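# Move the SOC bottle from fridge bin to bench

## Task

In the refrigerator's bin there are two bottles. If one of them carries the letters SOC, take that one out and set it upright on the bench, make sure the other bottle stays upright inside the refrigerator, and close the refrigerator door. If neither bottle carries SOC, take nothing out, close the door, and press the CALL key on the operator panel until it latches down. A call cannot be undone, so only press it when no bottle is marked SOC.

## Robot and tools

ROBOT. There are two UR-type arms, left_arm and right_arm, each fitted with a 2F-140 style gripper and each riding its own carriage on one floor track. left_rail carries left_arm and is always the one further toward +y. right_rail carries right_arm. These names do not refer to image sides. Each arm base sits at x = 0, y = its carriage's position_m, z = 0.04 m, and faces +x. The gripper fingers can fold: grip near the fingertips (the outer quarter of each pad) for a true squeeze. Gripping nearer the palm may hold narrow parts loosely, or hold and then slip. A fingertip pressed against a surface folds quietly and can spoil the next grip.

FRAME. Positions in results are in one scene frame fixed to the table. z = 0 is the table top and +z is up. +x is the direction the arms face, +y is toward their left, and the track lies along y at x = 0. The table starts at x = 0.17 m. end_effector_position (m) is the point between the closed pads. The fingertips reach about 33 mm past it, or 9 mm when fully open. The gripper's +z runs along the fingers and its y axis is the opening direction. Reported hand positions can be off by a few cm.

execute_actions(actions, cameras). actions is a list holding one action, or empty to take a look. An action may contain:
- rows: 1 to 15 rows, each applied for one 1/30 s step. Every row is a single list of 18 numbers in [-1, 1] covering both arms: left_arm's 6 joint offsets (shoulder pan, shoulder lift, elbow, wrist 1, wrist 2, wrist 3), then its gripper position, force_limit, speed, then the same 9 for right_arm. The joint numbers are offsets, not poses, scaled so that 1.0 = 2.222 rad. They are measured from the Joint targets that stood when the action began, not from the previous row, so sending the same offset again moves the joint further. Stated joint ranges: pan, lift and wrists ±6.283 rad, elbow ±3.142 rad. A request more than 0.010 rad beyond a range is refused. Gripper position is absolute: +1 is open 140 mm, about -0.8 is pads touching, and -1 closes until blocked. force_limit runs from -1 (about 14 N) through 0 (40 N) to +1 (58 N). speed runs from -1 (about 30 mm/s) through 0 (140) to +1 (250). Faster closes grip harder. Both start at +1. To leave a gripper unchanged, resend its last three numbers; a 0 is a real command.
- steps: 1 to 450, at least one per row, default 15. After the last row the arms keep heading to their final targets.
- until: stop conditions read only from left_rail/right_rail fields, e.g. {"left_rail": {"position_status": ["!=", "moving"]}}, or {"all": {"status": "ended"}} / {"any": {"status": "ended"}}. Numeric fields need a comparison.
- left_rail / right_rail: position_m is an absolute place on the track in metres (left_rail -0.8 to 1.5, right_rail -1.5 to 0.8). speed_m_s is 0.01 to 1. acceleration_factor is 0.1 to 1 (times 0.95 m/s2). {"stop": true} stops the carriage. Keep the carriages at least 0.78 m apart. To drive, send position_m, then wait with an until on position_status, and let it arrive before aiming the gripper at a point. Moving a carriage carries its arm along, and a row's target moves with its carriage.
cameras: names, ["all"] or []. Images come by default only with an empty action list. Cameras: cam_high, cam_low, cam_bench_left, cam_bench_mid, cam_bench_right, cam_left_wrist, cam_right_wrist.

zoom_image(camera, region [x0,y0,x1,y1], at most 504x504 px) gives a closer view of the newest image. Use it to read bottle lettering. zero_wrist_force(arm) tares that arm's wrist sensor. read_manual gives only licence texts. finished_scene ends the scene for good.

RESULTS. Joint positions/velocities list, per arm, the rail (m) and then six joints (rad). Joint targets are the current commanded angles and are the base for the next offsets. Joint speed is capped at 3.14 rad/s, so large moves may need several calls; a target can't run more than 0.651 rad ahead of its joint. object_status: 0 moving, 1 blocked while opening, 2 blocked while closing (a grip), 3 reached the request or pads met. Confirm a grip with 2. To grip harder, raise force_limit and change position slightly (e.g. -1 to -0.98). position_measured is in counts: 3 open, 230 pads met. Wrist force/torque are given in the end-effector axes. "joint command not followed" means the clearance check changed the command. Carriage position_status values are moving, done, contact_stop, time_out, stopped, stopped_with_arm, stopped_for_other_arm and stopped_for_other_carriage. position_answer not_taken means resend once the carriage stands still.

AVOID. Any object leaving the table, including onto the track or the metal strip, fails the task. Avoid drops, releasing moving parts, slams and hard pushes. A net force near 150 N or a joint torque at its limit (wrists 25.2 N m, others 135) halts that arm for 10 s. Never let the arms touch or squeeze each other. Watch the MOTOR HOT line (85 °C halts the arm); don't hold loads far out or push against unreachable poses. Keep gripper twist and leverage low, for example when closing the door. The scene keeps running while you think.

Each tool is called as name([rows], argument=value, ...), one row to a line, values as JSON.

## Session

execute_actions(actions=[])

Scene clock: 0.00 s.
left_arm: end_effector_position=(+0.3456, +1.3209, +0.5800) position_measured=3 object_status=3 end_effector_quat_wxyz=(+0.000, +0.000, +1.000, +0.000) | right_arm: end_effector_position=(+0.3456, -1.3668, +0.5800) position_measured=3 object_status=3 end_effector_quat_wxyz=(+0.000, +0.000, +1.000, +0.000)
Joint positions: left_arm=[1.294 -0.316 -1.725 0.971 -0.816 -1.571 -0.316] | right_arm=[-1.394 -0.316 -1.725 0.971 -0.816 -1.571 -0.316]
Joint velocities: within noise
Joint torques (N m): no reading
Motor temperatures (°C): left_arm=[33 30 40 39 53 45] | right_arm=[33 35 37 47 38 51]
Wrist force (N): no reading
Wrist torque (N m): no reading
Wrist force, peak (N): no reading
Joint targets: left_arm=[1.294 -0.316 -1.725 0.971 -0.816 -1.571 -0.316] | right_arm=[-1.394 -0.316 -1.725 0.971 -0.816 -1.571 -0.316]
Tool commands: left_gripper/position=+1.0 left_gripper/force_limit=+1.0 left_gripper/speed=+1.0 right_gripper/position=+1.0 right_gripper/force_limit=+1.0 right_gripper/speed=+1.0
left_rail: position_m=1.294 position_status=done
right_rail: position_m=-1.394 position_status=done

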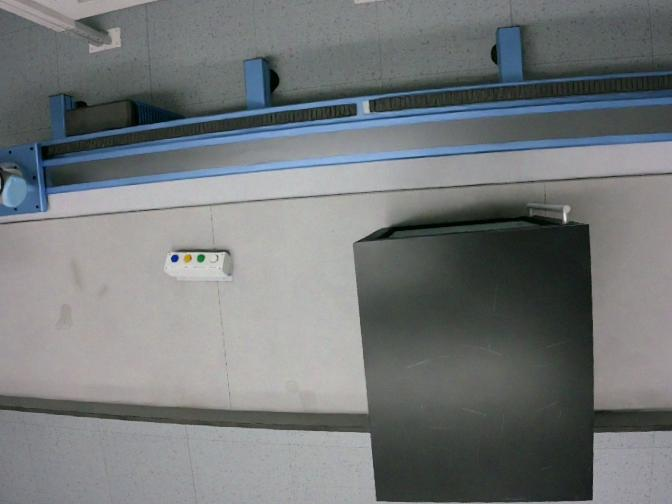

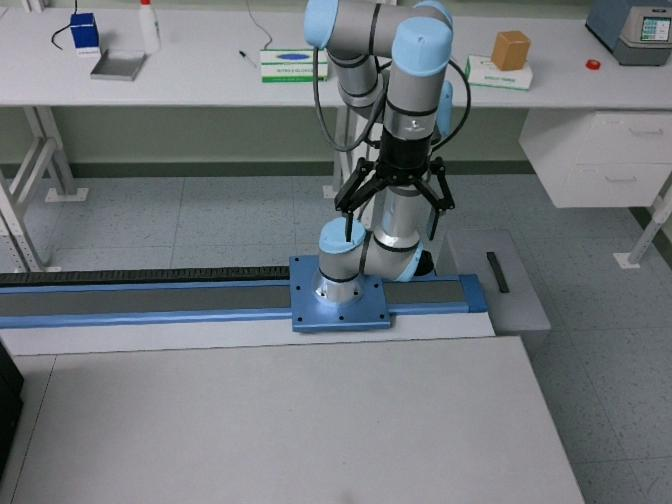

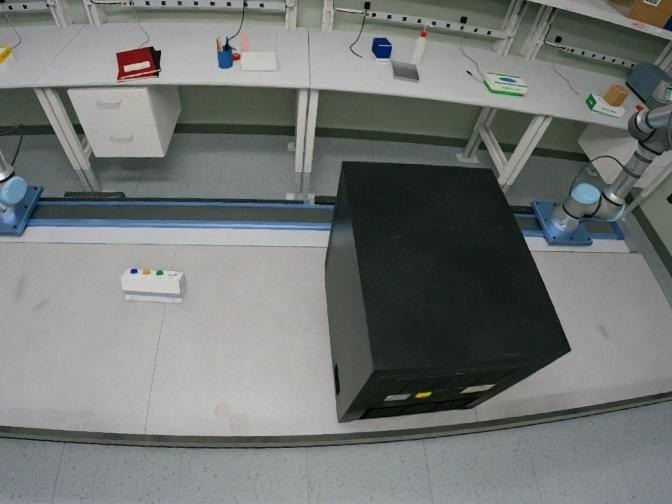

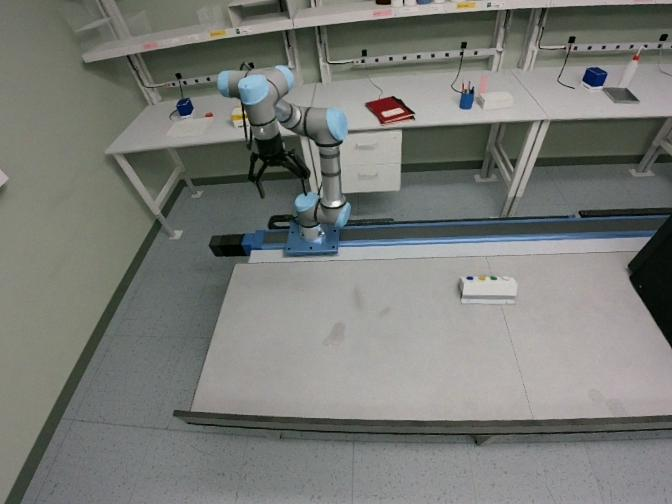

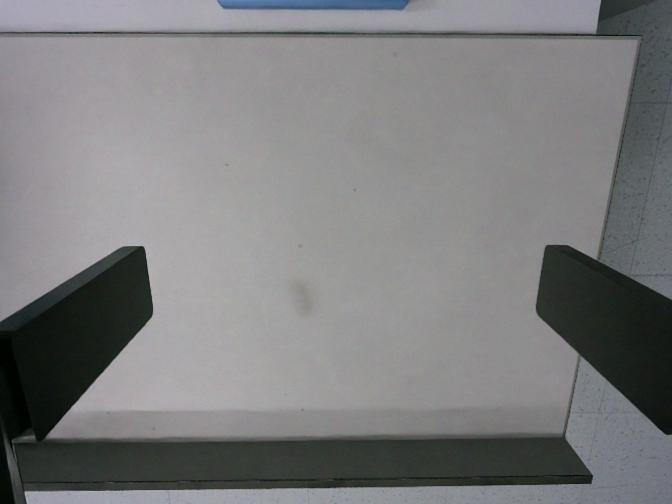

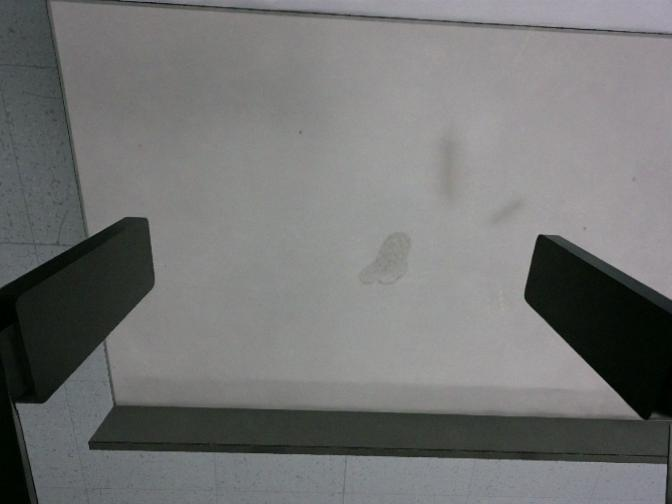

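execute_actions([
  {"left_rail":{"position_m":1.45},"rows":[[-0.28,0.007,0.265,-0.63,0.118,-0.636,1,1,1,0,0,0,0,0,0,1,1,1]],"steps":45},
])

execute_actions([
  {"rows":[[-0.285,0.008,0.2665,-0.624,0.118,-0.636,1,1,1,0,0,0,0,0,0,1,1,1]],"steps":50},
], cameras=["cam_high","cam_bench_left","cam_left_wrist"])

Scene clock: 6.90 s.
left_arm: end_effector_position=(+0.5352, +1.0819, +0.5430) position_measured=3 object_status=3 end_effector_quat_wxyz=(+0.207, -0.399, +0.824, -0.345) | right_arm: end_effector_position=(+0.3456, -1.3668, +0.5800) position_measured=3 object_status=3 end_effector_quat_wxyz=(+0.000, +0.000, +1.000, +0.000)
Joint positions: left_arm=[1.45 -0.938 -1.71 1.559 -2.216 -1.309 -1.729] | right_arm=[-1.394 -0.316 -1.725 0.971 -0.816 -1.571 -0.316]
Joint torques (N m): left_arm=[-9.27 -13.63 -17.92 -6.67 2 -2.02] | right_arm=[-0.08 -13.76 -18.59 -2.8 -0.13 -0.02]
Wrist force (N): left_arm=[0.3 0.8 0.5] | right_arm=[0.0 0.3 -0.3]
Wrist torque (N m): left_arm=[-0.16 -0.04 0.20] | right_arm=[0.06 0.00 0.00]
Wrist force, peak (N): left_arm=[6.7 9.1 -8.1] | right_arm=[0.1 0.6 -0.3]
Joint targets: left_arm=[1.450 -0.938 -1.710 1.559 -2.216 -1.309 -1.729] | right_arm=[-1.394 -0.316 -1.725 0.971 -0.816 -1.571 -0.316]
left_rail: position_m=1.450 position_status=done
right_rail: position_m=-1.394 position_status=done

Scene clock: 8.77 s.
left_arm: end_effector_position=(+0.2887, +0.8805, +0.5505) position_measured=3 object_status=3 end_effector_quat_wxyz=(+0.354, +0.612, -0.353, +0.612) | right_arm: end_effector_position=(+0.3456, -1.3668, +0.5800) position_measured=3 object_status=3 end_effector_quat_wxyz=(+0.000, +0.000, +1.000, +0.000)
Joint positions: left_arm=[1.45 -1.571 -1.692 2.151 -3.602 -1.046 -3.142] | right_arm=[-1.394 -0.316 -1.725 0.971 -0.816 -1.571 -0.316]
Joint torques (N m): left_arm=[-9.55 -6.19 -14.18 -4.88 1.69 -1.93] | right_arm=[-0.21 -13.32 -19.45 -2.8 -0.14 -0.09]
Wrist force (N): left_arm=[-0.1 0.5 1.4] | right_arm=[-0.1 0.0 -0.2]
Wrist torque (N m): left_arm=[0.14 -0.41 0.12] | right_arm=[0.01 0.01 0.00]
Wrist force, peak (N): left_arm=[9.3 11.7 9.4] | right_arm=[0.2 0.3 -0.5]
Joint targets: left_arm=[1.450 -1.571 -1.692 2.151 -3.602 -1.046 -3.142] | right_arm=[-1.394 -0.316 -1.725 0.971 -0.816 -1.571 -0.316]
left_rail: position_m=1.450 position_status=done
right_rail: position_m=-1.394 position_status=done
Images, in order (width x height): cam_high 672x504, cam_bench_left 672x504, cam_left_wrist 672x504.

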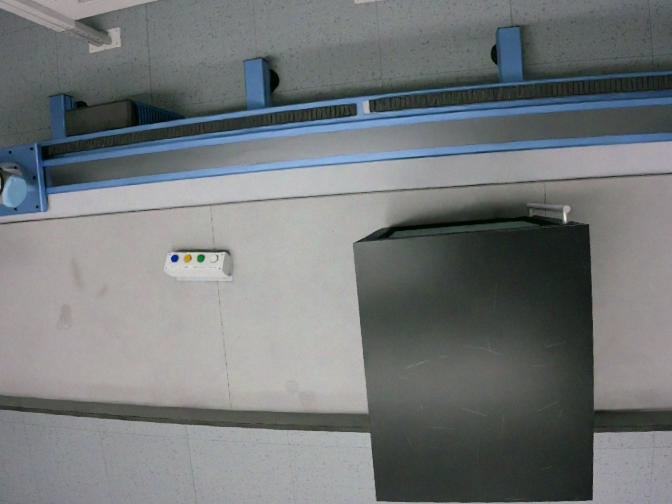

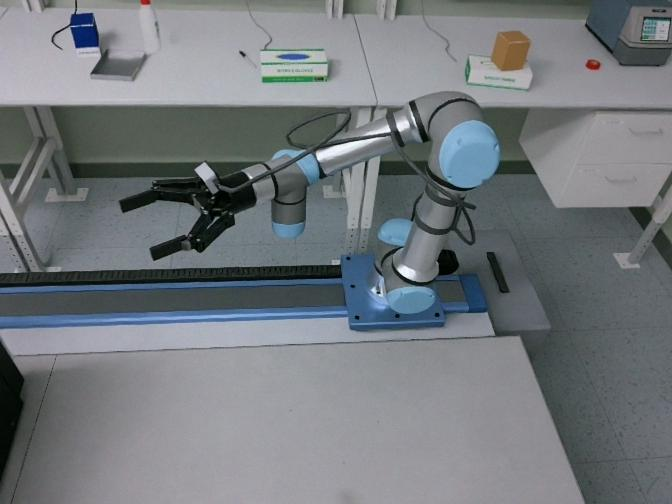

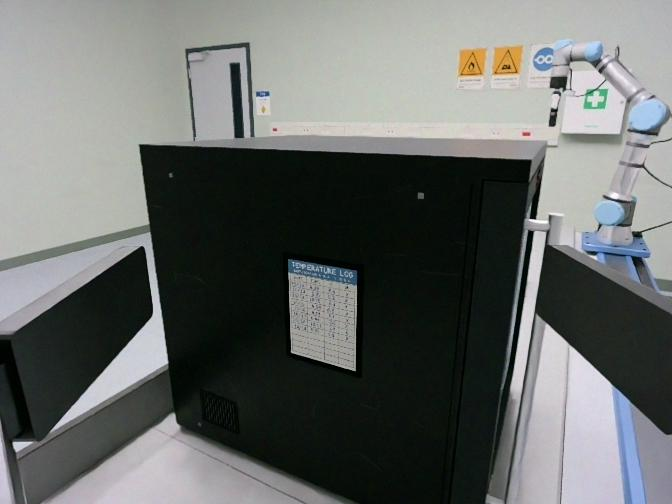

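execute_actions([
  {"rows":[[-0.463,0.215,-0.110,-0.105,0.934,0,1,1,1,0,0,0,0,0,0,1,1,1]],"steps":60},
])

execute_actions([
  {"left_rail":{"position_m":0.65},"steps":150,"until":{"left_rail":{"position_status":["!=","moving"]}}},
], cameras=["cam_high","cam_left_wrist"])

Scene clock: 12.47 s.
left_arm: end_effector_position=(-0.0058, +1.1037, +0.4496) position_measured=3 object_status=3 end_effector_quat_wxyz=(+0.001, +0.707, +0.000, +0.707) | right_arm: end_effector_position=(+0.3456, -1.3668, +0.5800) position_measured=3 object_status=3 end_effector_quat_wxyz=(+0.000, +0.000, +1.000, +0.000)
Joint positions: left_arm=[1.45 -2.6 -1.214 1.907 -3.836 1.029 -3.142] | right_arm=[-1.394 -0.316 -1.725 0.971 -0.816 -1.571 -0.316]
Joint torques (N m): left_arm=[-9.5 -20.88 -22.33 -0.58 1.68 -0.84] | right_arm=[0.12 -14.09 -18.98 -2.95 -0.07 0.04]
Wrist force (N): left_arm=[-0.3 0.3 1.1] | right_arm=[-0.2 0.3 -0.1]
Wrist torque (N m): left_arm=[0.09 -0.36 0.12] | right_arm=[0.06 0.03 0.00]
Wrist force, peak (N): left_arm=[11.9 -7.9 5.3] | right_arm=[0.3 0.0 -0.5]
Joint targets: left_arm=[1.450 -2.600 -1.214 1.907 -3.836 1.029 -3.142] | right_arm=[-1.394 -0.316 -1.725 0.971 -0.816 -1.571 -0.316]
left_rail: position_m=1.450 position_status=done
right_rail: position_m=-1.394 position_status=done

Scene clock: 14.60 s.
left_arm: end_effector_position=(-0.0058, +0.3037, +0.4496) position_measured=3 object_status=3 end_effector_quat_wxyz=(+0.001, +0.707, +0.000, +0.707) | right_arm: end_effector_position=(+0.3456, -1.3668, +0.5800) position_measured=3 object_status=3 end_effector_quat_wxyz=(+0.000, +0.000, +1.000, +0.000)
Joint positions: left_arm=[0.65 -2.6 -1.214 1.907 -3.836 1.029 -3.142] | right_arm=[-1.394 -0.316 -1.725 0.971 -0.816 -1.571 -0.316]
Joint torques (N m): left_arm=[7.2 -30.9 -17.85 2.88 -0.98 -0.08] | right_arm=[-0.29 -13.32 -18.91 -2.9 -0.14 0.02]
Wrist force (N): left_arm=[0.0 0.6 1.0] | right_arm=[-0.2 0.0 -0.4]
Wrist torque (N m): left_arm=[0.15 -0.42 0.12] | right_arm=[-0.01 0.04 0.00]
Wrist force, peak (N): left_arm=[0.0 2.1 1.4] | right_arm=[0.3 0.4 -0.3]
Joint targets: left_arm=[0.650 -2.600 -1.214 1.907 -3.836 1.029 -3.142] | right_arm=[-1.394 -0.316 -1.725 0.971 -0.816 -1.571 -0.316]
Tool commands: left_gripper/position=+1.0 left_gripper/force_limit=+1.0 left_gripper/speed=+1.0 right_gripper/position=+1.0 right_gripper/force_limit=+1.0 right_gripper/speed=+1.0
left_rail: position_m=0.650 position_status=done
right_rail: position_m=-1.394 position_status=done
Images, in order (width x height): cam_high 672x504, cam_left_wrist 672x504.

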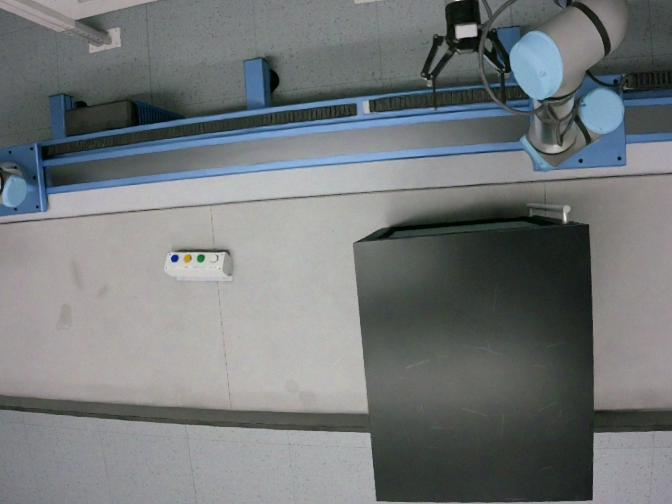

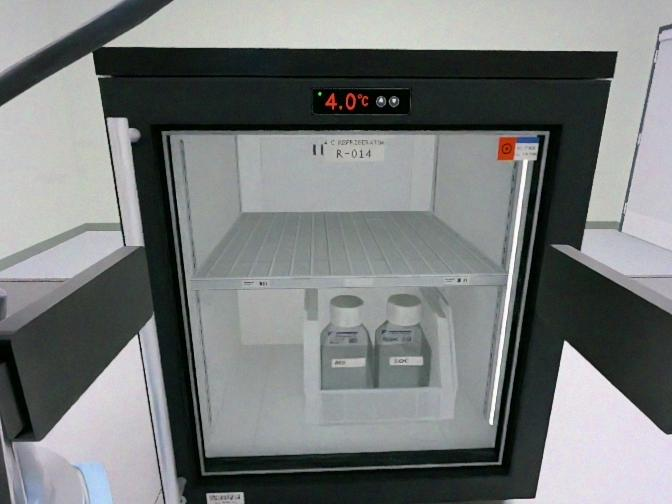

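zoom_image(camera="cam_left_wrist", region=[290, 270, 470, 420])

Scaled by 2.800 from the camera's 672x504 image, which has a finer 960x720 frame.

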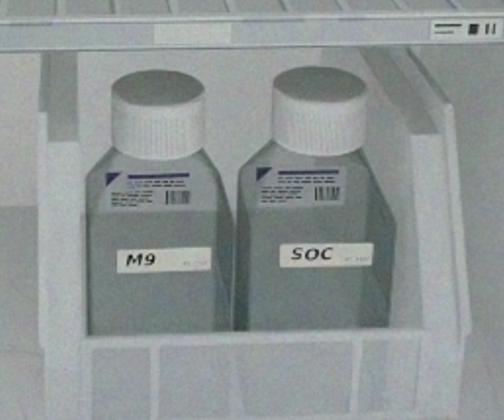

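execute_actions([
  {"left_rail":{"position_m":0.9},"steps":150,"until":{"left_rail":{"position_status":["!=","moving"]}}},
], cameras=["cam_left_wrist"])

Scene clock: 21.33 s.
left_arm: end_effector_position=(-0.0058, +0.5537, +0.4496) position_measured=3 object_status=3 end_effector_quat_wxyz=(+0.001, +0.707, +0.000, +0.707) | right_arm: end_effector_position=(+0.3456, -1.3668, +0.5800) position_measured=3 object_status=3 end_effector_quat_wxyz=(+0.000, +0.000, +1.000, +0.000)
Joint positions: left_arm=[0.9 -2.6 -1.214 1.907 -3.836 1.029 -3.142] | right_arm=[-1.394 -0.316 -1.725 0.971 -0.816 -1.571 -0.316]
Joint torques (N m): left_arm=[-3.86 -38.32 -12.79 4.28 -0.79 1.65] | right_arm=[-0.57 -13.23 -18.9 -2.96 -0.22 -0.04]
Wrist force (N): left_arm=[-0.5 0.7 1.3] | right_arm=[0.0 0.2 -0.2]
Wrist torque (N m): left_arm=[0.17 -0.32 0.12] | right_arm=[0.03 -0.01 0.00]
Wrist force, peak (N): left_arm=[-0.2 3.1 1.3] | right_arm=[0.3 0.4 -0.4]
Joint targets: left_arm=[0.900 -2.600 -1.214 1.907 -3.836 1.029 -3.142] | right_arm=[-1.394 -0.316 -1.725 0.971 -0.816 -1.571 -0.316]
Tool commands: left_gripper/position=+1.0 left_gripper/force_limit=+1.0 left_gripper/speed=+1.0 right_gripper/position=+1.0 right_gripper/force_limit=+1.0 right_gripper/speed=+1.0
left_rail: position_m=0.900 position_status=done
right_rail: position_m=-1.394 position_status=done
Images, in order (width x height): cam_left_wrist 672x504.

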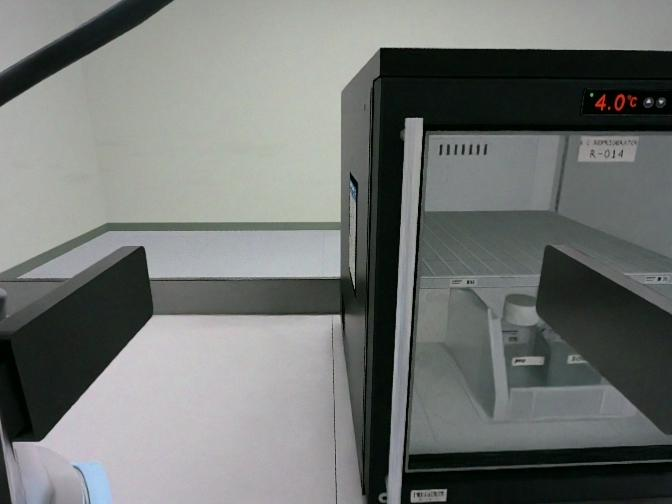

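execute_actions([
  {"left_rail":{"position_m":1.02},"rows":[[0.115,0.1008,0.104,-0.2043,-0.272,0,1,1,1,0,0,0,0,0,0,1,1,1]],"steps":40},
], cameras=["cam_high","cam_left_wrist"])

Scene clock: 26.53 s.
left_arm: end_effector_position=(+0.1123, +0.5385, +0.2999) position_measured=3 object_status=3 end_effector_quat_wxyz=(+0.123, +0.696, -0.123, +0.696) | right_arm: end_effector_position=(+0.3456, -1.3668, +0.5800) position_measured=3 object_status=3 end_effector_quat_wxyz=(+0.000, +0.000, +1.000, +0.000)
Joint positions: left_arm=[1.02 -2.345 -0.99 2.138 -4.29 0.425 -3.142] | right_arm=[-1.394 -0.316 -1.725 0.971 -0.816 -1.571 -0.316]
Joint torques (N m): left_arm=[9.31 -22.75 -0.9 -1.68 -1.37 1.5] | right_arm=[-0.35 -14.22 -18.04 -3.04 -0.18 0.04]
Wrist force (N): left_arm=[-0.2 0.8 1.4] | right_arm=[-0.1 0.0 -0.3]
Wrist torque (N m): left_arm=[0.19 -0.36 0.11] | right_arm=[0.01 0.03 0.00]
Wrist force, peak (N): left_arm=[15.5 -4.9 -8.0] | right_arm=[0.1 0.6 -0.3]
Joint targets: left_arm=[1.020 -2.345 -0.990 2.138 -4.290 0.425 -3.142] | right_arm=[-1.394 -0.316 -1.725 0.971 -0.816 -1.571 -0.316]
left_rail: position_m=1.020 position_status=done
right_rail: position_m=-1.394 position_status=done
Images, in order (width x height): cam_high 672x504, cam_left_wrist 672x504.

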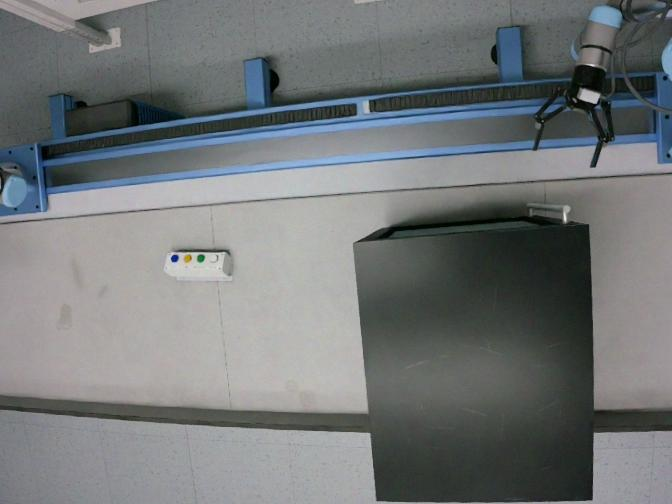

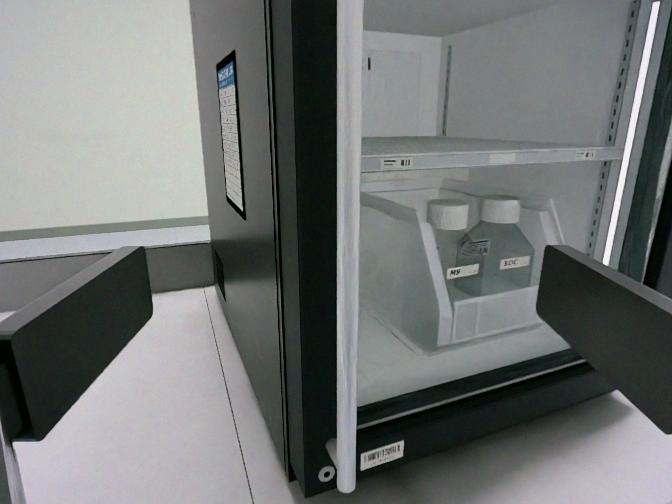

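execute_actions([
  {"rows":[[0.105,0.001,-0.002,0.0014,-0.105,0,1,0.3,-0.3,0,0,0,0,0,0,1,1,1]],"steps":40},
])

execute_actions([
  {"rows":[[0,0,0,0,0,0,-1,0.3,-0.8,0,0,0,0,0,0,1,1,1]],"steps":110},
], cameras=["cam_left_wrist"])

Scene clock: 29.77 s.
left_arm: end_effector_position=(+0.2030, +0.5056, +0.2998) position_measured=3 object_status=3 end_effector_quat_wxyz=(+0.123, +0.696, -0.123, +0.696) | right_arm: end_effector_position=(+0.3456, -1.3668, +0.5800) position_measured=3 object_status=3 end_effector_quat_wxyz=(+0.000, +0.000, +1.000, +0.000)
Joint positions: left_arm=[1.02 -2.111 -0.988 2.134 -4.287 0.191 -3.142] | right_arm=[-1.394 -0.316 -1.725 0.971 -0.816 -1.571 -0.316]
Joint torques (N m): left_arm=[9.56 -23.32 -15.9 3.71 -1.56 1.63] | right_arm=[-0.43 -13.34 -18.43 -3.15 -0.24 -0.18]
Wrist force (N): left_arm=[-0.2 0.5 0.9] | right_arm=[0.1 0.1 -0.1]
Wrist torque (N m): left_arm=[0.12 -0.36 0.12] | right_arm=[0.03 -0.03 0.00]
Wrist force, peak (N): left_arm=[-0.3 -0.1 -8.9] | right_arm=[0.3 -0.1 -0.5]
Joint targets: left_arm=[1.020 -2.111 -0.988 2.134 -4.287 0.191 -3.142] | right_arm=[-1.394 -0.316 -1.725 0.971 -0.816 -1.571 -0.316]
left_rail: position_m=1.020 position_status=done
right_rail: position_m=-1.394 position_status=done

Scene clock: 33.63 s.
left_arm: end_effector_position=(+0.2015, +0.5017, +0.2998) position_measured=221 object_status=2 end_effector_quat_wxyz=(+0.127, +0.695, -0.128, +0.696) | right_arm: end_effector_position=(+0.3456, -1.3668, +0.5800) position_measured=3 object_status=3 end_effector_quat_wxyz=(+0.000, +0.000, +1.000, +0.000)
Joint positions: left_arm=[1.02 -2.111 -0.988 2.134 -4.287 0.178 -3.142] | right_arm=[-1.394 -0.316 -1.725 0.971 -0.816 -1.571 -0.316]
Joint torques (N m): left_arm=[50.63 -45.05 9.78 -6.65 11.48 1.57] | right_arm=[-0.65 -14.13 -17.78 -3.13 -0.24 -0.16]
Wrist force (N): left_arm=[1.9 35.7 -54.9] | right_arm=[0.0 0.3 -0.2]
Wrist torque (N m): left_arm=[-1.45 -0.43 0.10] | right_arm=[0.07 -0.01 0.00]
Wrist force, peak (N): left_arm=[1.6 35.7 -55.0] | right_arm=[0.3 0.3 -0.4]
Joint targets: left_arm=[1.020 -2.111 -0.988 2.134 -4.287 0.191 -3.142] | right_arm=[-1.394 -0.316 -1.725 0.971 -0.816 -1.571 -0.316]
left_rail: position_m=1.020 position_status=done
right_rail: position_m=-1.394 position_status=done
Images, in order (width x height): cam_left_wrist 672x504.

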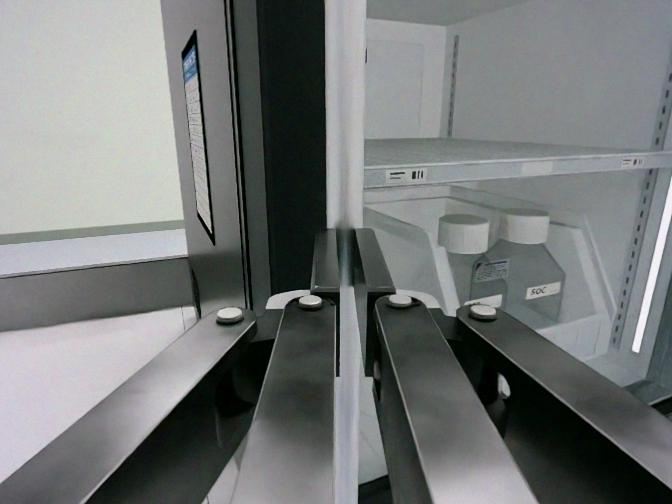

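execute_actions([
  {"rows":[[-0.002,0.001,-0.003,0.0016,0.003,0,-1,0.3,-0.8,0,0,0,0,0,0,1,1,1],[-0.004,0.0025,-0.006,0.0035,0.006,0,-1,0.3,-0.8,0,0,0,0,0,0,1,1,1],[-0.006,0.004,-0.009,0.005,0.009,0,-1,0.3,-0.8,0,0,0,0,0,0,1,1,1],[-0.008,0.005,-0.012,0.007,0.012,0,-1,0.3,-0.8,0,0,0,0,0,0,1,1,1],[-0.010,0.0065,-0.015,0.009,0.015,0,-1,0.3,-0.8,0,0,0,0,0,0,1,1,1],[-0.012,0.008,-0.018,0.0105,0.018,0,-1,0.3,-0.8,0,0,0,0,0,0,1,1,1],[-0.014,0.009,-0.021,0.012,0.021,0,-1,0.3,-0.8,0,0,0,0,0,0,1,1,1],[-0.016,0.0105,-0.025,0.0145,0.025,0,-1,0.3,-0.8,0,0,0,0,0,0,1,1,1],[-0.018,0.012,-0.028,0.016,0.028,0,-1,0.3,-0.8,0,0,0,0,0,0,1,1,1],[-0.020,0.013,-0.031,0.018,0.031,0,-1,0.3,-0.8,0,0,0,0,0,0,1,1,1],[-0.022,0.0145,-0.034,0.020,0.034,0,-1,0.3,-0.8,0,0,0,0,0,0,1,1,1],[-0.024,0.016,-0.0375,0.022,0.038,0,-1,0.3,-0.8,0,0,0,0,0,0,1,1,1],[-0.026,0.017,-0.041,0.024,0.042,0,-1,0.3,-0.8,0,0,0,0,0,0,1,1,1]],"steps":25},
], cameras=["cam_high","cam_left_wrist"])

Scene clock: 37.67 s.
left_arm: end_effector_position=(+0.1652, +0.4955, +0.2999) position_measured=232 object_status=3 end_effector_quat_wxyz=(+0.111, +0.698, -0.111, +0.698) | right_arm: end_effector_position=(+0.3456, -1.3668, +0.5800) position_measured=3 object_status=3 end_effector_quat_wxyz=(+0.000, +0.000, +1.000, +0.000)
Joint positions: left_arm=[1.02 -2.169 -0.95 2.043 -4.233 0.284 -3.142] | right_arm=[-1.394 -0.316 -1.725 0.971 -0.816 -1.571 -0.316]
Joint torques (N m): left_arm=[-10.38 -25.73 -18.61 3.75 1.41 1.72] | right_arm=[-1.83 -13.78 -17.88 -3.27 -0.06 -0.13]
Wrist force (N): left_arm=[0.2 1.1 1.4] | right_arm=[-0.1 0.1 -0.1]
Wrist torque (N m): left_arm=[0.26 -0.50 0.12] | right_arm=[0.01 0.01 0.00]
Wrist force, peak (N): left_arm=[1.3 36.1 -55.5] | right_arm=[-0.1 0.1 -0.6]
Joint targets: left_arm=[1.020 -2.169 -0.950 2.043 -4.233 0.285 -3.142] | right_arm=[-1.394 -0.316 -1.725 0.971 -0.816 -1.571 -0.316]
left_rail: position_m=1.020 position_status=done
right_rail: position_m=-1.394 position_status=done
Images, in order (width x height): cam_high 672x504, cam_left_wrist 672x504.

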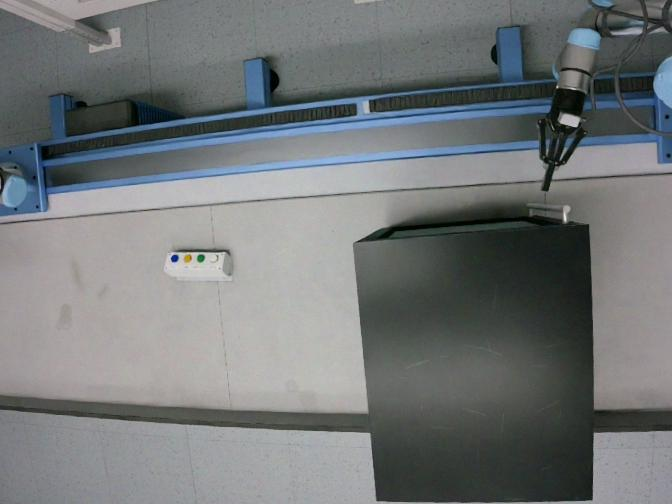

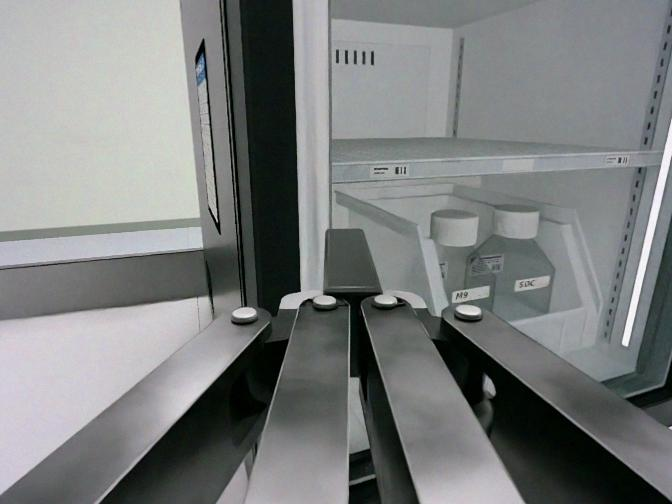

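execute_actions([
  {"rows":[[0,0,0,0,0,0,1,0.3,0.3,0,0,0,0,0,0,1,1,1]],"steps":25},
])

execute_actions([
  {"rows":[[0.016,-0.004,0.0095,-0.0055,-0.021,0,1,0.3,0.3,0,0,0,0,0,0,1,1,1],[0.016,-0.004,0.0095,-0.0055,-0.021,0,1,0.3,0.3,0,0,0,0,0,0,1,1,1],[0.016,-0.004,0.0095,-0.0055,-0.021,0,1,0.3,0.3,0,0,0,0,0,0,1,1,1],[0.032,-0.008,0.019,-0.011,-0.043,0,1,0.3,0.3,0,0,0,0,0,0,1,1,1],[0.032,-0.008,0.019,-0.011,-0.043,0,1,0.3,0.3,0,0,0,0,0,0,1,1,1],[0.032,-0.008,0.019,-0.011,-0.043,0,1,0.3,0.3,0,0,0,0,0,0,1,1,1],[0.048,-0.0117,0.028,-0.017,-0.0643,0,1,0.3,0.3,0,0,0,0,0,0,1,1,1]],"steps":25},
])

execute_actions([
  {"rows":[[0,0,0,0,0,0,-1,0.3,-0.8,0,0,0,0,0,0,1,1,1]],"steps":110},
], cameras=["cam_left_wrist"])

Scene clock: 40.50 s.
left_arm: end_effector_position=(+0.1651, +0.4954, +0.2999) position_measured=3 object_status=0 end_effector_quat_wxyz=(+0.110, +0.698, -0.110, +0.698) | right_arm: end_effector_position=(+0.3456, -1.3668, +0.5800) position_measured=3 object_status=3 end_effector_quat_wxyz=(+0.000, +0.000, +1.000, +0.000)
Joint positions: left_arm=[1.02 -2.169 -0.95 2.043 -4.233 0.285 -3.142] | right_arm=[-1.394 -0.316 -1.725 0.971 -0.816 -1.571 -0.316]
Joint torques (N m): left_arm=[-9.17 -26.05 -16.38 3.49 1.3 1.57] | right_arm=[-1.16 -13.83 -17.08 -3.27 -0.17 -0.08]
Wrist force (N): left_arm=[0.5 1.1 1.2] | right_arm=[0.2 0.2 0.0]
Wrist torque (N m): left_arm=[0.26 -0.51 0.12] | right_arm=[0.05 -0.05 0.00]
Wrist force, peak (N): left_arm=[0.4 1.2 1.5] | right_arm=[-0.1 0.2 -0.5]
Joint targets: left_arm=[1.020 -2.169 -0.950 2.043 -4.233 0.285 -3.142] | right_arm=[-1.394 -0.316 -1.725 0.971 -0.816 -1.571 -0.316]
left_rail: position_m=1.020 position_status=done
right_rail: position_m=-1.394 position_status=done

Scene clock: 41.53 s.
left_arm: end_effector_position=(+0.2181, +0.4926, +0.2998) position_measured=3 object_status=3 end_effector_quat_wxyz=(+0.124, +0.696, -0.123, +0.696) | right_arm: end_effector_position=(+0.3456, -1.3668, +0.5800) position_measured=3 object_status=3 end_effector_quat_wxyz=(+0.000, +0.000, +1.000, +0.000)
Joint positions: left_arm=[1.02 -2.063 -0.976 2.105 -4.271 0.142 -3.142] | right_arm=[-1.394 -0.316 -1.725 0.971 -0.816 -1.571 -0.316]
Joint torques (N m): left_arm=[9.69 -47.87 -1.79 -2.28 -1.37 1.57] | right_arm=[-1.28 -14.46 -17.6 -3.36 -0.39 -0.09]
Wrist force (N): left_arm=[0.2 0.8 1.4] | right_arm=[0.0 0.1 -0.3]
Wrist torque (N m): left_arm=[0.19 -0.45 0.12] | right_arm=[0.02 -0.01 0.00]
Wrist force, peak (N): left_arm=[0.3 2.6 -3.0] | right_arm=[0.0 0.3 -0.4]
Joint targets: left_arm=[1.020 -2.062 -0.976 2.105 -4.271 0.142 -3.142] | right_arm=[-1.394 -0.316 -1.725 0.971 -0.816 -1.571 -0.316]
left_rail: position_m=1.020 position_status=done
right_rail: position_m=-1.394 position_status=done

Scene clock: 45.40 s.
left_arm: end_effector_position=(+0.2182, +0.4927, +0.2998) position_measured=210 object_status=2 end_effector_quat_wxyz=(+0.124, +0.696, -0.123, +0.696) | right_arm: end_effector_position=(+0.3456, -1.3668, +0.5800) position_measured=3 object_status=3 end_effector_quat_wxyz=(+0.000, +0.000, +1.000, +0.000)
Joint positions: left_arm=[1.02 -2.062 -0.976 2.105 -4.271 0.142 -3.142] | right_arm=[-1.394 -0.316 -1.725 0.971 -0.816 -1.571 -0.316]
Joint torques (N m): left_arm=[-2.02 -39.66 -18.71 4.63 -4.9 1.6] | right_arm=[-1.46 -13.72 -17.73 -3.31 -0.27 0.01]
Wrist force (N): left_arm=[0.1 -10.4 -12.8] | right_arm=[-0.2 0.2 -0.2]
Wrist torque (N m): left_arm=[0.63 -0.54 0.01] | right_arm=[0.04 0.04 0.00]
Wrist force, peak (N): left_arm=[0.2 -10.7 -13.2] | right_arm=[0.0 0.3 -0.6]
Joint targets: left_arm=[1.020 -2.062 -0.976 2.105 -4.271 0.142 -3.142] | right_arm=[-1.394 -0.316 -1.725 0.971 -0.816 -1.571 -0.316]
left_rail: position_m=1.020 position_status=done
right_rail: position_m=-1.394 position_status=done
Images, in order (width x height): cam_left_wrist 672x504.

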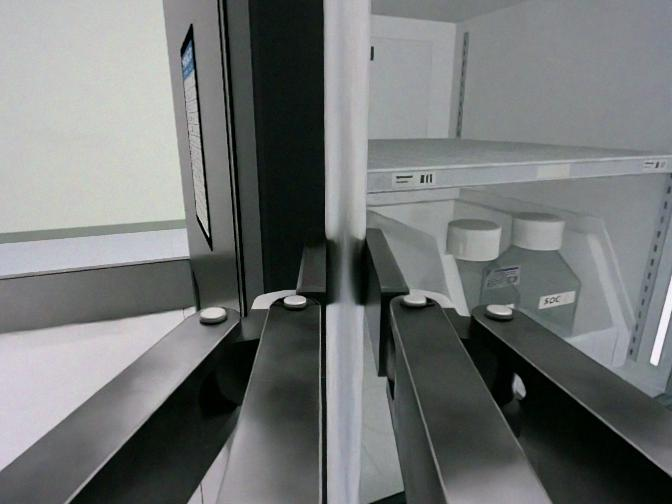

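execute_actions([
  {"rows":[[-0.002,0.001,-0.0023,0.0013,0.003,0,-1,0.3,-0.8,0,0,0,0,0,0,1,1,1],[-0.004,0.002,-0.0046,0.0026,0.006,0,-1,0.3,-0.8,0,0,0,0,0,0,1,1,1],[-0.006,0.003,-0.007,0.004,0.009,0,-1,0.3,-0.8,0,0,0,0,0,0,1,1,1],[-0.008,0.004,-0.0095,0.0055,0.012,0,-1,0.3,-0.8,0,0,0,0,0,0,1,1,1],[-0.010,0.005,-0.012,0.007,0.0155,0,-1,0.3,-0.8,0,0,0,0,0,0,1,1,1],[-0.012,0.006,-0.0145,0.0083,0.0185,0,-1,0.3,-0.8,0,0,0,0,0,0,1,1,1],[-0.014,0.0072,-0.017,0.0098,0.022,0,-1,0.3,-0.8,0,0,0,0,0,0,1,1,1],[-0.016,0.0082,-0.0195,0.0113,0.025,0,-1,0.3,-0.8,0,0,0,0,0,0,1,1,1],[-0.018,0.0092,-0.022,0.0127,0.028,0,-1,0.3,-0.8,0,0,0,0,0,0,1,1,1],[-0.020,0.0102,-0.0243,0.0141,0.0314,0,-1,0.3,-0.8,0,0,0,0,0,0,1,1,1],[-0.022,0.0113,-0.0267,0.0155,0.0345,0,-1,0.3,-0.8,0,0,0,0,0,0,1,1,1],[-0.024,0.0123,-0.029,0.017,0.0377,0,-1,0.3,-0.8,0,0,0,0,0,0,1,1,1],[-0.026,0.0134,-0.0316,0.0184,0.041,0,-1,0.3,-0.8,0,0,0,0,0,0,1,1,1],[-0.028,0.0144,-0.034,0.0198,0.044,0,-1,0.3,-0.8,0,0,0,0,0,0,1,1,1]],"steps":25},
], cameras=["cam_left_wrist"])

Scene clock: 48.17 s.
left_arm: end_effector_position=(+0.1820, +0.4860, +0.2996) position_measured=210 object_status=2 end_effector_quat_wxyz=(+0.111, +0.698, -0.110, +0.698) | right_arm: end_effector_position=(+0.3456, -1.3668, +0.5800) position_measured=3 object_status=3 end_effector_quat_wxyz=(+0.000, +0.000, +1.000, +0.000)
Joint positions: left_arm=[1.02 -2.124 -0.944 2.03 -4.227 0.239 -3.142] | right_arm=[-1.394 -0.316 -1.725 0.971 -0.816 -1.571 -0.316]
Joint torques (N m): left_arm=[-10.85 -24.79 -14.5 1.94 5.15 1.41] | right_arm=[-1 -13.67 -18.07 -3.43 -0.41 -0.22]
Wrist force (N): left_arm=[7.5 12.4 10.8] | right_arm=[0.0 0.1 -0.4]
Wrist torque (N m): left_arm=[0.39 -0.46 -0.01] | right_arm=[0.02 -0.01 -0.01]
Wrist force, peak (N): left_arm=[5.8 -32.3 -14.8] | right_arm=[0.1 0.5 -0.5]
Joint targets: left_arm=[1.020 -2.125 -0.944 2.029 -4.227 0.239 -3.142] | right_arm=[-1.394 -0.316 -1.725 0.971 -0.816 -1.571 -0.316]
left_rail: position_m=1.020 position_status=done
right_rail: position_m=-1.394 position_status=done
Images, in order (width x height): cam_left_wrist 672x504.

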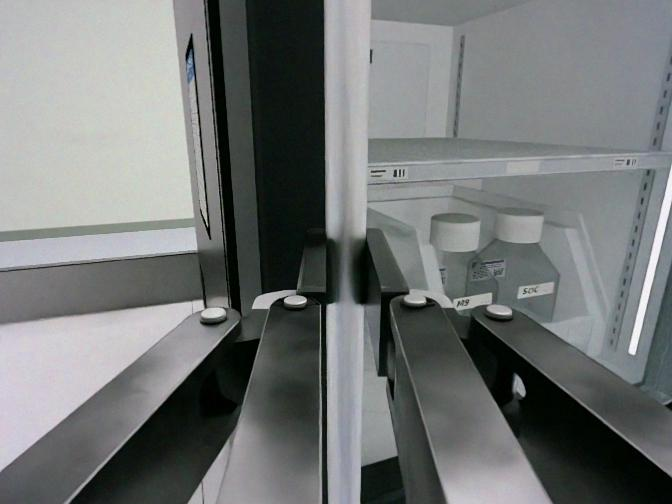

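execute_actions([
  {"rows":[[-0.002,0.0015,-0.004,0.002,0.003,0,-1,0.3,-0.8,0,0,0,0,0,0,1,1,1],[-0.004,0.004,-0.009,0.005,0.0075,0,-1,0.3,-0.8,0,0,0,0,0,0,1,1,1],[-0.006,0.0065,-0.015,0.0085,0.0125,0,-1,0.3,-0.8,0,0,0,0,0,0,1,1,1],[-0.008,0.009,-0.021,0.012,0.0175,0,-1,0.3,-0.8,0,0,0,0,0,0,1,1,1],[-0.0102,0.0115,-0.027,0.0155,0.0225,0,-1,0.3,-0.8,0,0,0,0,0,0,1,1,1],[-0.0124,0.014,-0.033,0.019,0.0275,0,-1,0.3,-0.8,0,0,0,0,0,0,1,1,1],[-0.0147,0.0168,-0.039,0.0224,0.0325,0,-1,0.3,-0.8,0,0,0,0,0,0,1,1,1],[-0.017,0.0195,-0.045,0.0259,0.0375,0,-1,0.3,-0.8,0,0,0,0,0,0,1,1,1],[-0.0193,0.0221,-0.051,0.0293,0.0425,0,-1,0.3,-0.8,0,0,0,0,0,0,1,1,1],[-0.0215,0.0246,-0.057,0.0327,0.0475,0,-1,0.3,-0.8,0,0,0,0,0,0,1,1,1],[-0.0237,0.0271,-0.063,0.0361,0.0525,0,-1,0.3,-0.8,0,0,0,0,0,0,1,1,1],[-0.0252,0.0288,-0.067,0.0384,0.0558,0,-1,0.3,-0.8,0,0,0,0,0,0,1,1,1],[-0.0264,0.0302,-0.0702,0.0402,0.0585,0,-1,0.3,-0.8,0,0,0,0,0,0,1,1,1]],"steps":22},
])

execute_actions([
  {"rows":[[-0.0005,0.003,-0.006,0.0034,0.0034,0,-1,0.3,-0.8,0,0,0,0,0,0,1,1,1],[-0.0015,0.007,-0.015,0.0083,0.0083,0,-1,0.3,-0.8,0,0,0,0,0,0,1,1,1],[-0.003,0.0117,-0.026,0.0144,0.0144,0,-1,0.3,-0.8,0,0,0,0,0,0,1,1,1],[-0.0045,0.0165,-0.037,0.0204,0.0204,0,-1,0.3,-0.8,0,0,0,0,0,0,1,1,1],[-0.006,0.0214,-0.048,0.0264,0.0264,0,-1,0.3,-0.8,0,0,0,0,0,0,1,1,1],[-0.0075,0.0264,-0.059,0.0325,0.0325,0,-1,0.3,-0.8,0,0,0,0,0,0,1,1,1],[-0.0088,0.0313,-0.070,0.0386,0.0386,0,-1,0.3,-0.8,0,0,0,0,0,0,1,1,1],[-0.0101,0.0362,-0.081,0.0447,0.0447,0,-1,0.3,-0.8,0,0,0,0,0,0,1,1,1],[-0.0115,0.0411,-0.092,0.0508,0.0508,0,-1,0.3,-0.8,0,0,0,0,0,0,1,1,1],[-0.0128,0.0455,-0.102,0.0563,0.0563,0,-1,0.3,-0.8,0,0,0,0,0,0,1,1,1],[-0.0137,0.0482,-0.108,0.0597,0.0597,0,-1,0.3,-0.8,0,0,0,0,0,0,1,1,1],[-0.0143,0.0498,-0.1112,0.0614,0.0612,0,-1,0.3,-0.8,0,0,0,0,0,0,1,1,1]],"steps":22},
], cameras=["cam_left_wrist","cam_high"])

Scene clock: 52.20 s.
left_arm: end_effector_position=(+0.1322, +0.4711, +0.2998) position_measured=210 object_status=2 end_effector_quat_wxyz=(+0.087, +0.702, -0.086, +0.702) | right_arm: end_effector_position=(+0.3456, -1.3668, +0.5800) position_measured=3 object_status=3 end_effector_quat_wxyz=(+0.000, +0.000, +1.000, +0.000)
Joint positions: left_arm=[1.02 -2.183 -0.877 1.874 -4.138 0.367 -3.142] | right_arm=[-1.394 -0.316 -1.725 0.971 -0.816 -1.571 -0.316]
Joint torques (N m): left_arm=[-13.84 -35.37 -13.88 2.48 11.82 1.34] | right_arm=[-0.67 -13.25 -17.38 -3.47 -0.54 -0.16]
Wrist force (N): left_arm=[-8.3 34.1 26.7] | right_arm=[0.0 0.1 -0.2]
Wrist torque (N m): left_arm=[-0.36 -0.56 -0.02] | right_arm=[0.03 0.00 0.00]
Wrist force, peak (N): left_arm=[-7.4 37.7 29.0] | right_arm=[0.0 0.3 -0.4]
Joint targets: left_arm=[1.020 -2.183 -0.877 1.873 -4.138 0.369 -3.142] | right_arm=[-1.394 -0.316 -1.725 0.971 -0.816 -1.571 -0.316]
left_rail: position_m=1.020 position_status=done
right_rail: position_m=-1.394 position_status=done

Scene clock: 53.27 s.
left_arm: end_effector_position=(+0.0769, +0.4454, +0.2998) position_measured=210 object_status=2 end_effector_quat_wxyz=(+0.052, +0.705, -0.051, +0.705) | right_arm: end_effector_position=(+0.3456, -1.3668, +0.5800) position_measured=3 object_status=3 end_effector_quat_wxyz=(+0.000, +0.000, +1.000, +0.000)
Joint positions: left_arm=[1.02 -2.215 -0.767 1.627 -4.001 0.499 -3.142] | right_arm=[-1.394 -0.316 -1.725 0.971 -0.816 -1.571 -0.316]
Joint torques (N m): left_arm=[-18.77 -43.76 -16.9 4.36 11.68 1.48] | right_arm=[-1.68 -14 -17.35 -3.5 -0.45 -0.06]
Wrist force (N): left_arm=[-9.1 33.3 27.8] | right_arm=[0.1 0.1 -0.3]
Wrist torque (N m): left_arm=[-0.38 -0.56 -0.01] | right_arm=[0.02 -0.04 0.00]
Wrist force, peak (N): left_arm=[-7.4 37.1 31.3] | right_arm=[0.3 0.3 -0.3]
Joint targets: left_arm=[1.020 -2.215 -0.766 1.626 -4.001 0.505 -3.142] | right_arm=[-1.394 -0.316 -1.725 0.971 -0.816 -1.571 -0.316]
left_rail: position_m=1.020 position_status=done
right_rail: position_m=-1.394 position_status=done
Images, in order (width x height): cam_high 672x504, cam_left_wrist 672x504.

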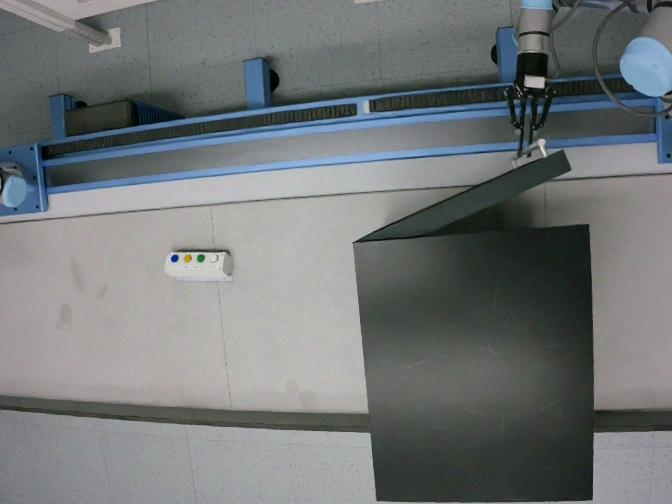

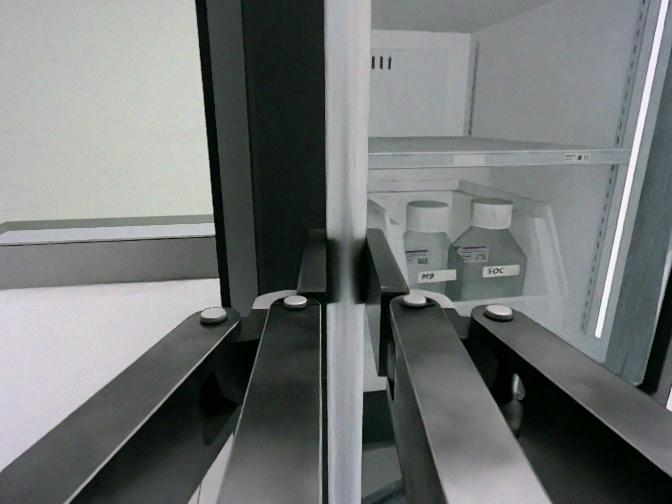

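execute_actions([
  {"rows":[[0,0.003,-0.0063,0.0034,0.0021,0,-1,0.3,-0.8,0,0,0,0,0,0,1,1,1],[0,0.008,-0.017,0.0091,0.0056,0,-1,0.3,-0.8,0,0,0,0,0,0,1,1,1],[0,0.015,-0.032,0.0171,0.0105,0,-1,0.3,-0.8,0,0,0,0,0,0,1,1,1],[0,0.022,-0.047,0.0252,0.0155,0,-1,0.3,-0.8,0,0,0,0,0,0,1,1,1],[0,0.029,-0.0625,0.0335,0.0205,0,-1,0.3,-0.8,0,0,0,0,0,0,1,1,1],[0,0.036,-0.078,0.0418,0.0256,0,-1,0.3,-0.8,0,0,0,0,0,0,1,1,1],[0,0.043,-0.093,0.05,0.0306,0,-1,0.3,-0.8,0,0,0,0,0,0,1,1,1],[0,0.05,-0.108,0.0578,0.0354,0,-1,0.3,-0.8,0,0,0,0,0,0,1,1,1],[0,0.057,-0.123,0.0659,0.0404,0,-1,0.3,-0.8,0,0,0,0,0,0,1,1,1],[0,0.064,-0.138,0.074,0.0453,0,-1,0.3,-0.8,0,0,0,0,0,0,1,1,1],[0,0.071,-0.153,0.082,0.0502,0,-1,0.3,-0.8,0,0,0,0,0,0,1,1,1],[0,0.078,-0.168,0.09,0.0551,0,-1,0.3,-0.8,0,0,0,0,0,0,1,1,1],[0,0.0835,-0.18,0.0964,0.059,0,-1,0.3,-0.8,0,0,0,0,0,0,1,1,1],[0,0.0865,-0.187,0.1,0.0612,0,-1,0.3,-0.8,0,0,0,0,0,0,1,1,1],[0.0004,0.0879,-0.19,0.1017,0.0623,0,-1,0.3,-0.8,0,0,0,0,0,0,1,1,1]],"steps":24},
])

execute_actions([
  {"rows":[[0,0,0,0,0,0,1,0.3,0,0,0,0,0,0,0,1,1,1]],"steps":45},
], cameras=["cam_left_wrist","cam_high"])

Scene clock: 56.63 s.
left_arm: end_effector_position=(+0.0137, +0.4012, +0.2998) position_measured=210 object_status=2 end_effector_quat_wxyz=(+0.000, +0.707, +0.001, +0.707) | right_arm: end_effector_position=(+0.3456, -1.3668, +0.5800) position_measured=3 object_status=3 end_effector_quat_wxyz=(+0.000, +0.000, +1.000, +0.000)
Joint positions: left_arm=[1.02 -2.214 -0.571 1.204 -3.775 0.644 -3.142] | right_arm=[-1.394 -0.316 -1.725 0.971 -0.816 -1.571 -0.316]
Joint torques (N m): left_arm=[13.73 -47.92 -23.87 6.03 -3.18 1.37] | right_arm=[-1.93 -13.84 -17.69 -3.46 -0.46 -0.15]
Wrist force (N): left_arm=[-3.2 -13.0 -6.9] | right_arm=[0.0 0.1 -0.3]
Wrist torque (N m): left_arm=[0.90 -0.45 0.06] | right_arm=[0.03 0.00 0.00]
Wrist force, peak (N): left_arm=[44.6 -34.1 -23.5] | right_arm=[0.3 0.4 -0.3]
Joint targets: left_arm=[1.020 -2.214 -0.571 1.204 -3.775 0.644 -3.142] | right_arm=[-1.394 -0.316 -1.725 0.971 -0.816 -1.571 -0.316]
left_rail: position_m=1.020 position_status=done
right_rail: position_m=-1.394 position_status=done

Scene clock: 58.33 s.
left_arm: end_effector_position=(+0.0136, +0.4012, +0.2998) position_measured=3 object_status=3 end_effector_quat_wxyz=(+0.000, +0.707, +0.001, +0.707) | right_arm: end_effector_position=(+0.3456, -1.3668, +0.5800) position_measured=3 object_status=3 end_effector_quat_wxyz=(+0.000, +0.000, +1.000, +0.000)
Joint positions: left_arm=[1.02 -2.214 -0.571 1.204 -3.775 0.644 -3.142] | right_arm=[-1.394 -0.316 -1.725 0.971 -0.816 -1.571 -0.316]
Joint torques (N m): left_arm=[-8.93 -46.12 -23.75 -0.83 1.56 1.48] | right_arm=[-1.93 -13.62 -17.76 -3.37 -0.45 -0.03]
Wrist force (N): left_arm=[-1.4 0.3 1.3] | right_arm=[0.0 0.2 -0.3]
Wrist torque (N m): left_arm=[0.10 -0.13 0.13] | right_arm=[0.05 -0.01 0.00]
Wrist force, peak (N): left_arm=[-3.5 -12.9 -6.9] | right_arm=[0.2 0.5 -0.2]
Joint targets: left_arm=[1.020 -2.214 -0.571 1.204 -3.775 0.644 -3.142] | right_arm=[-1.394 -0.316 -1.725 0.971 -0.816 -1.571 -0.316]
left_rail: position_m=1.020 position_status=done
right_rail: position_m=-1.394 position_status=done
Images, in order (width x height): cam_high 672x504, cam_left_wrist 672x504.

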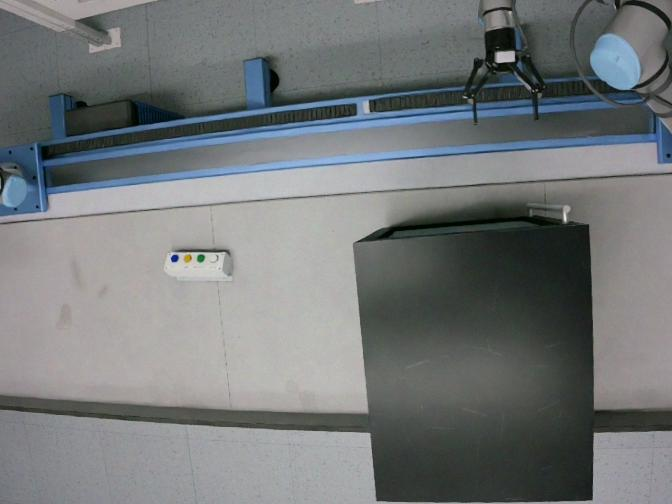

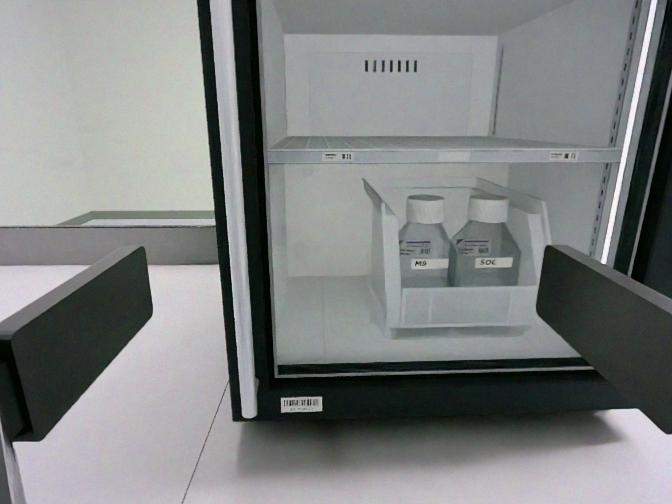

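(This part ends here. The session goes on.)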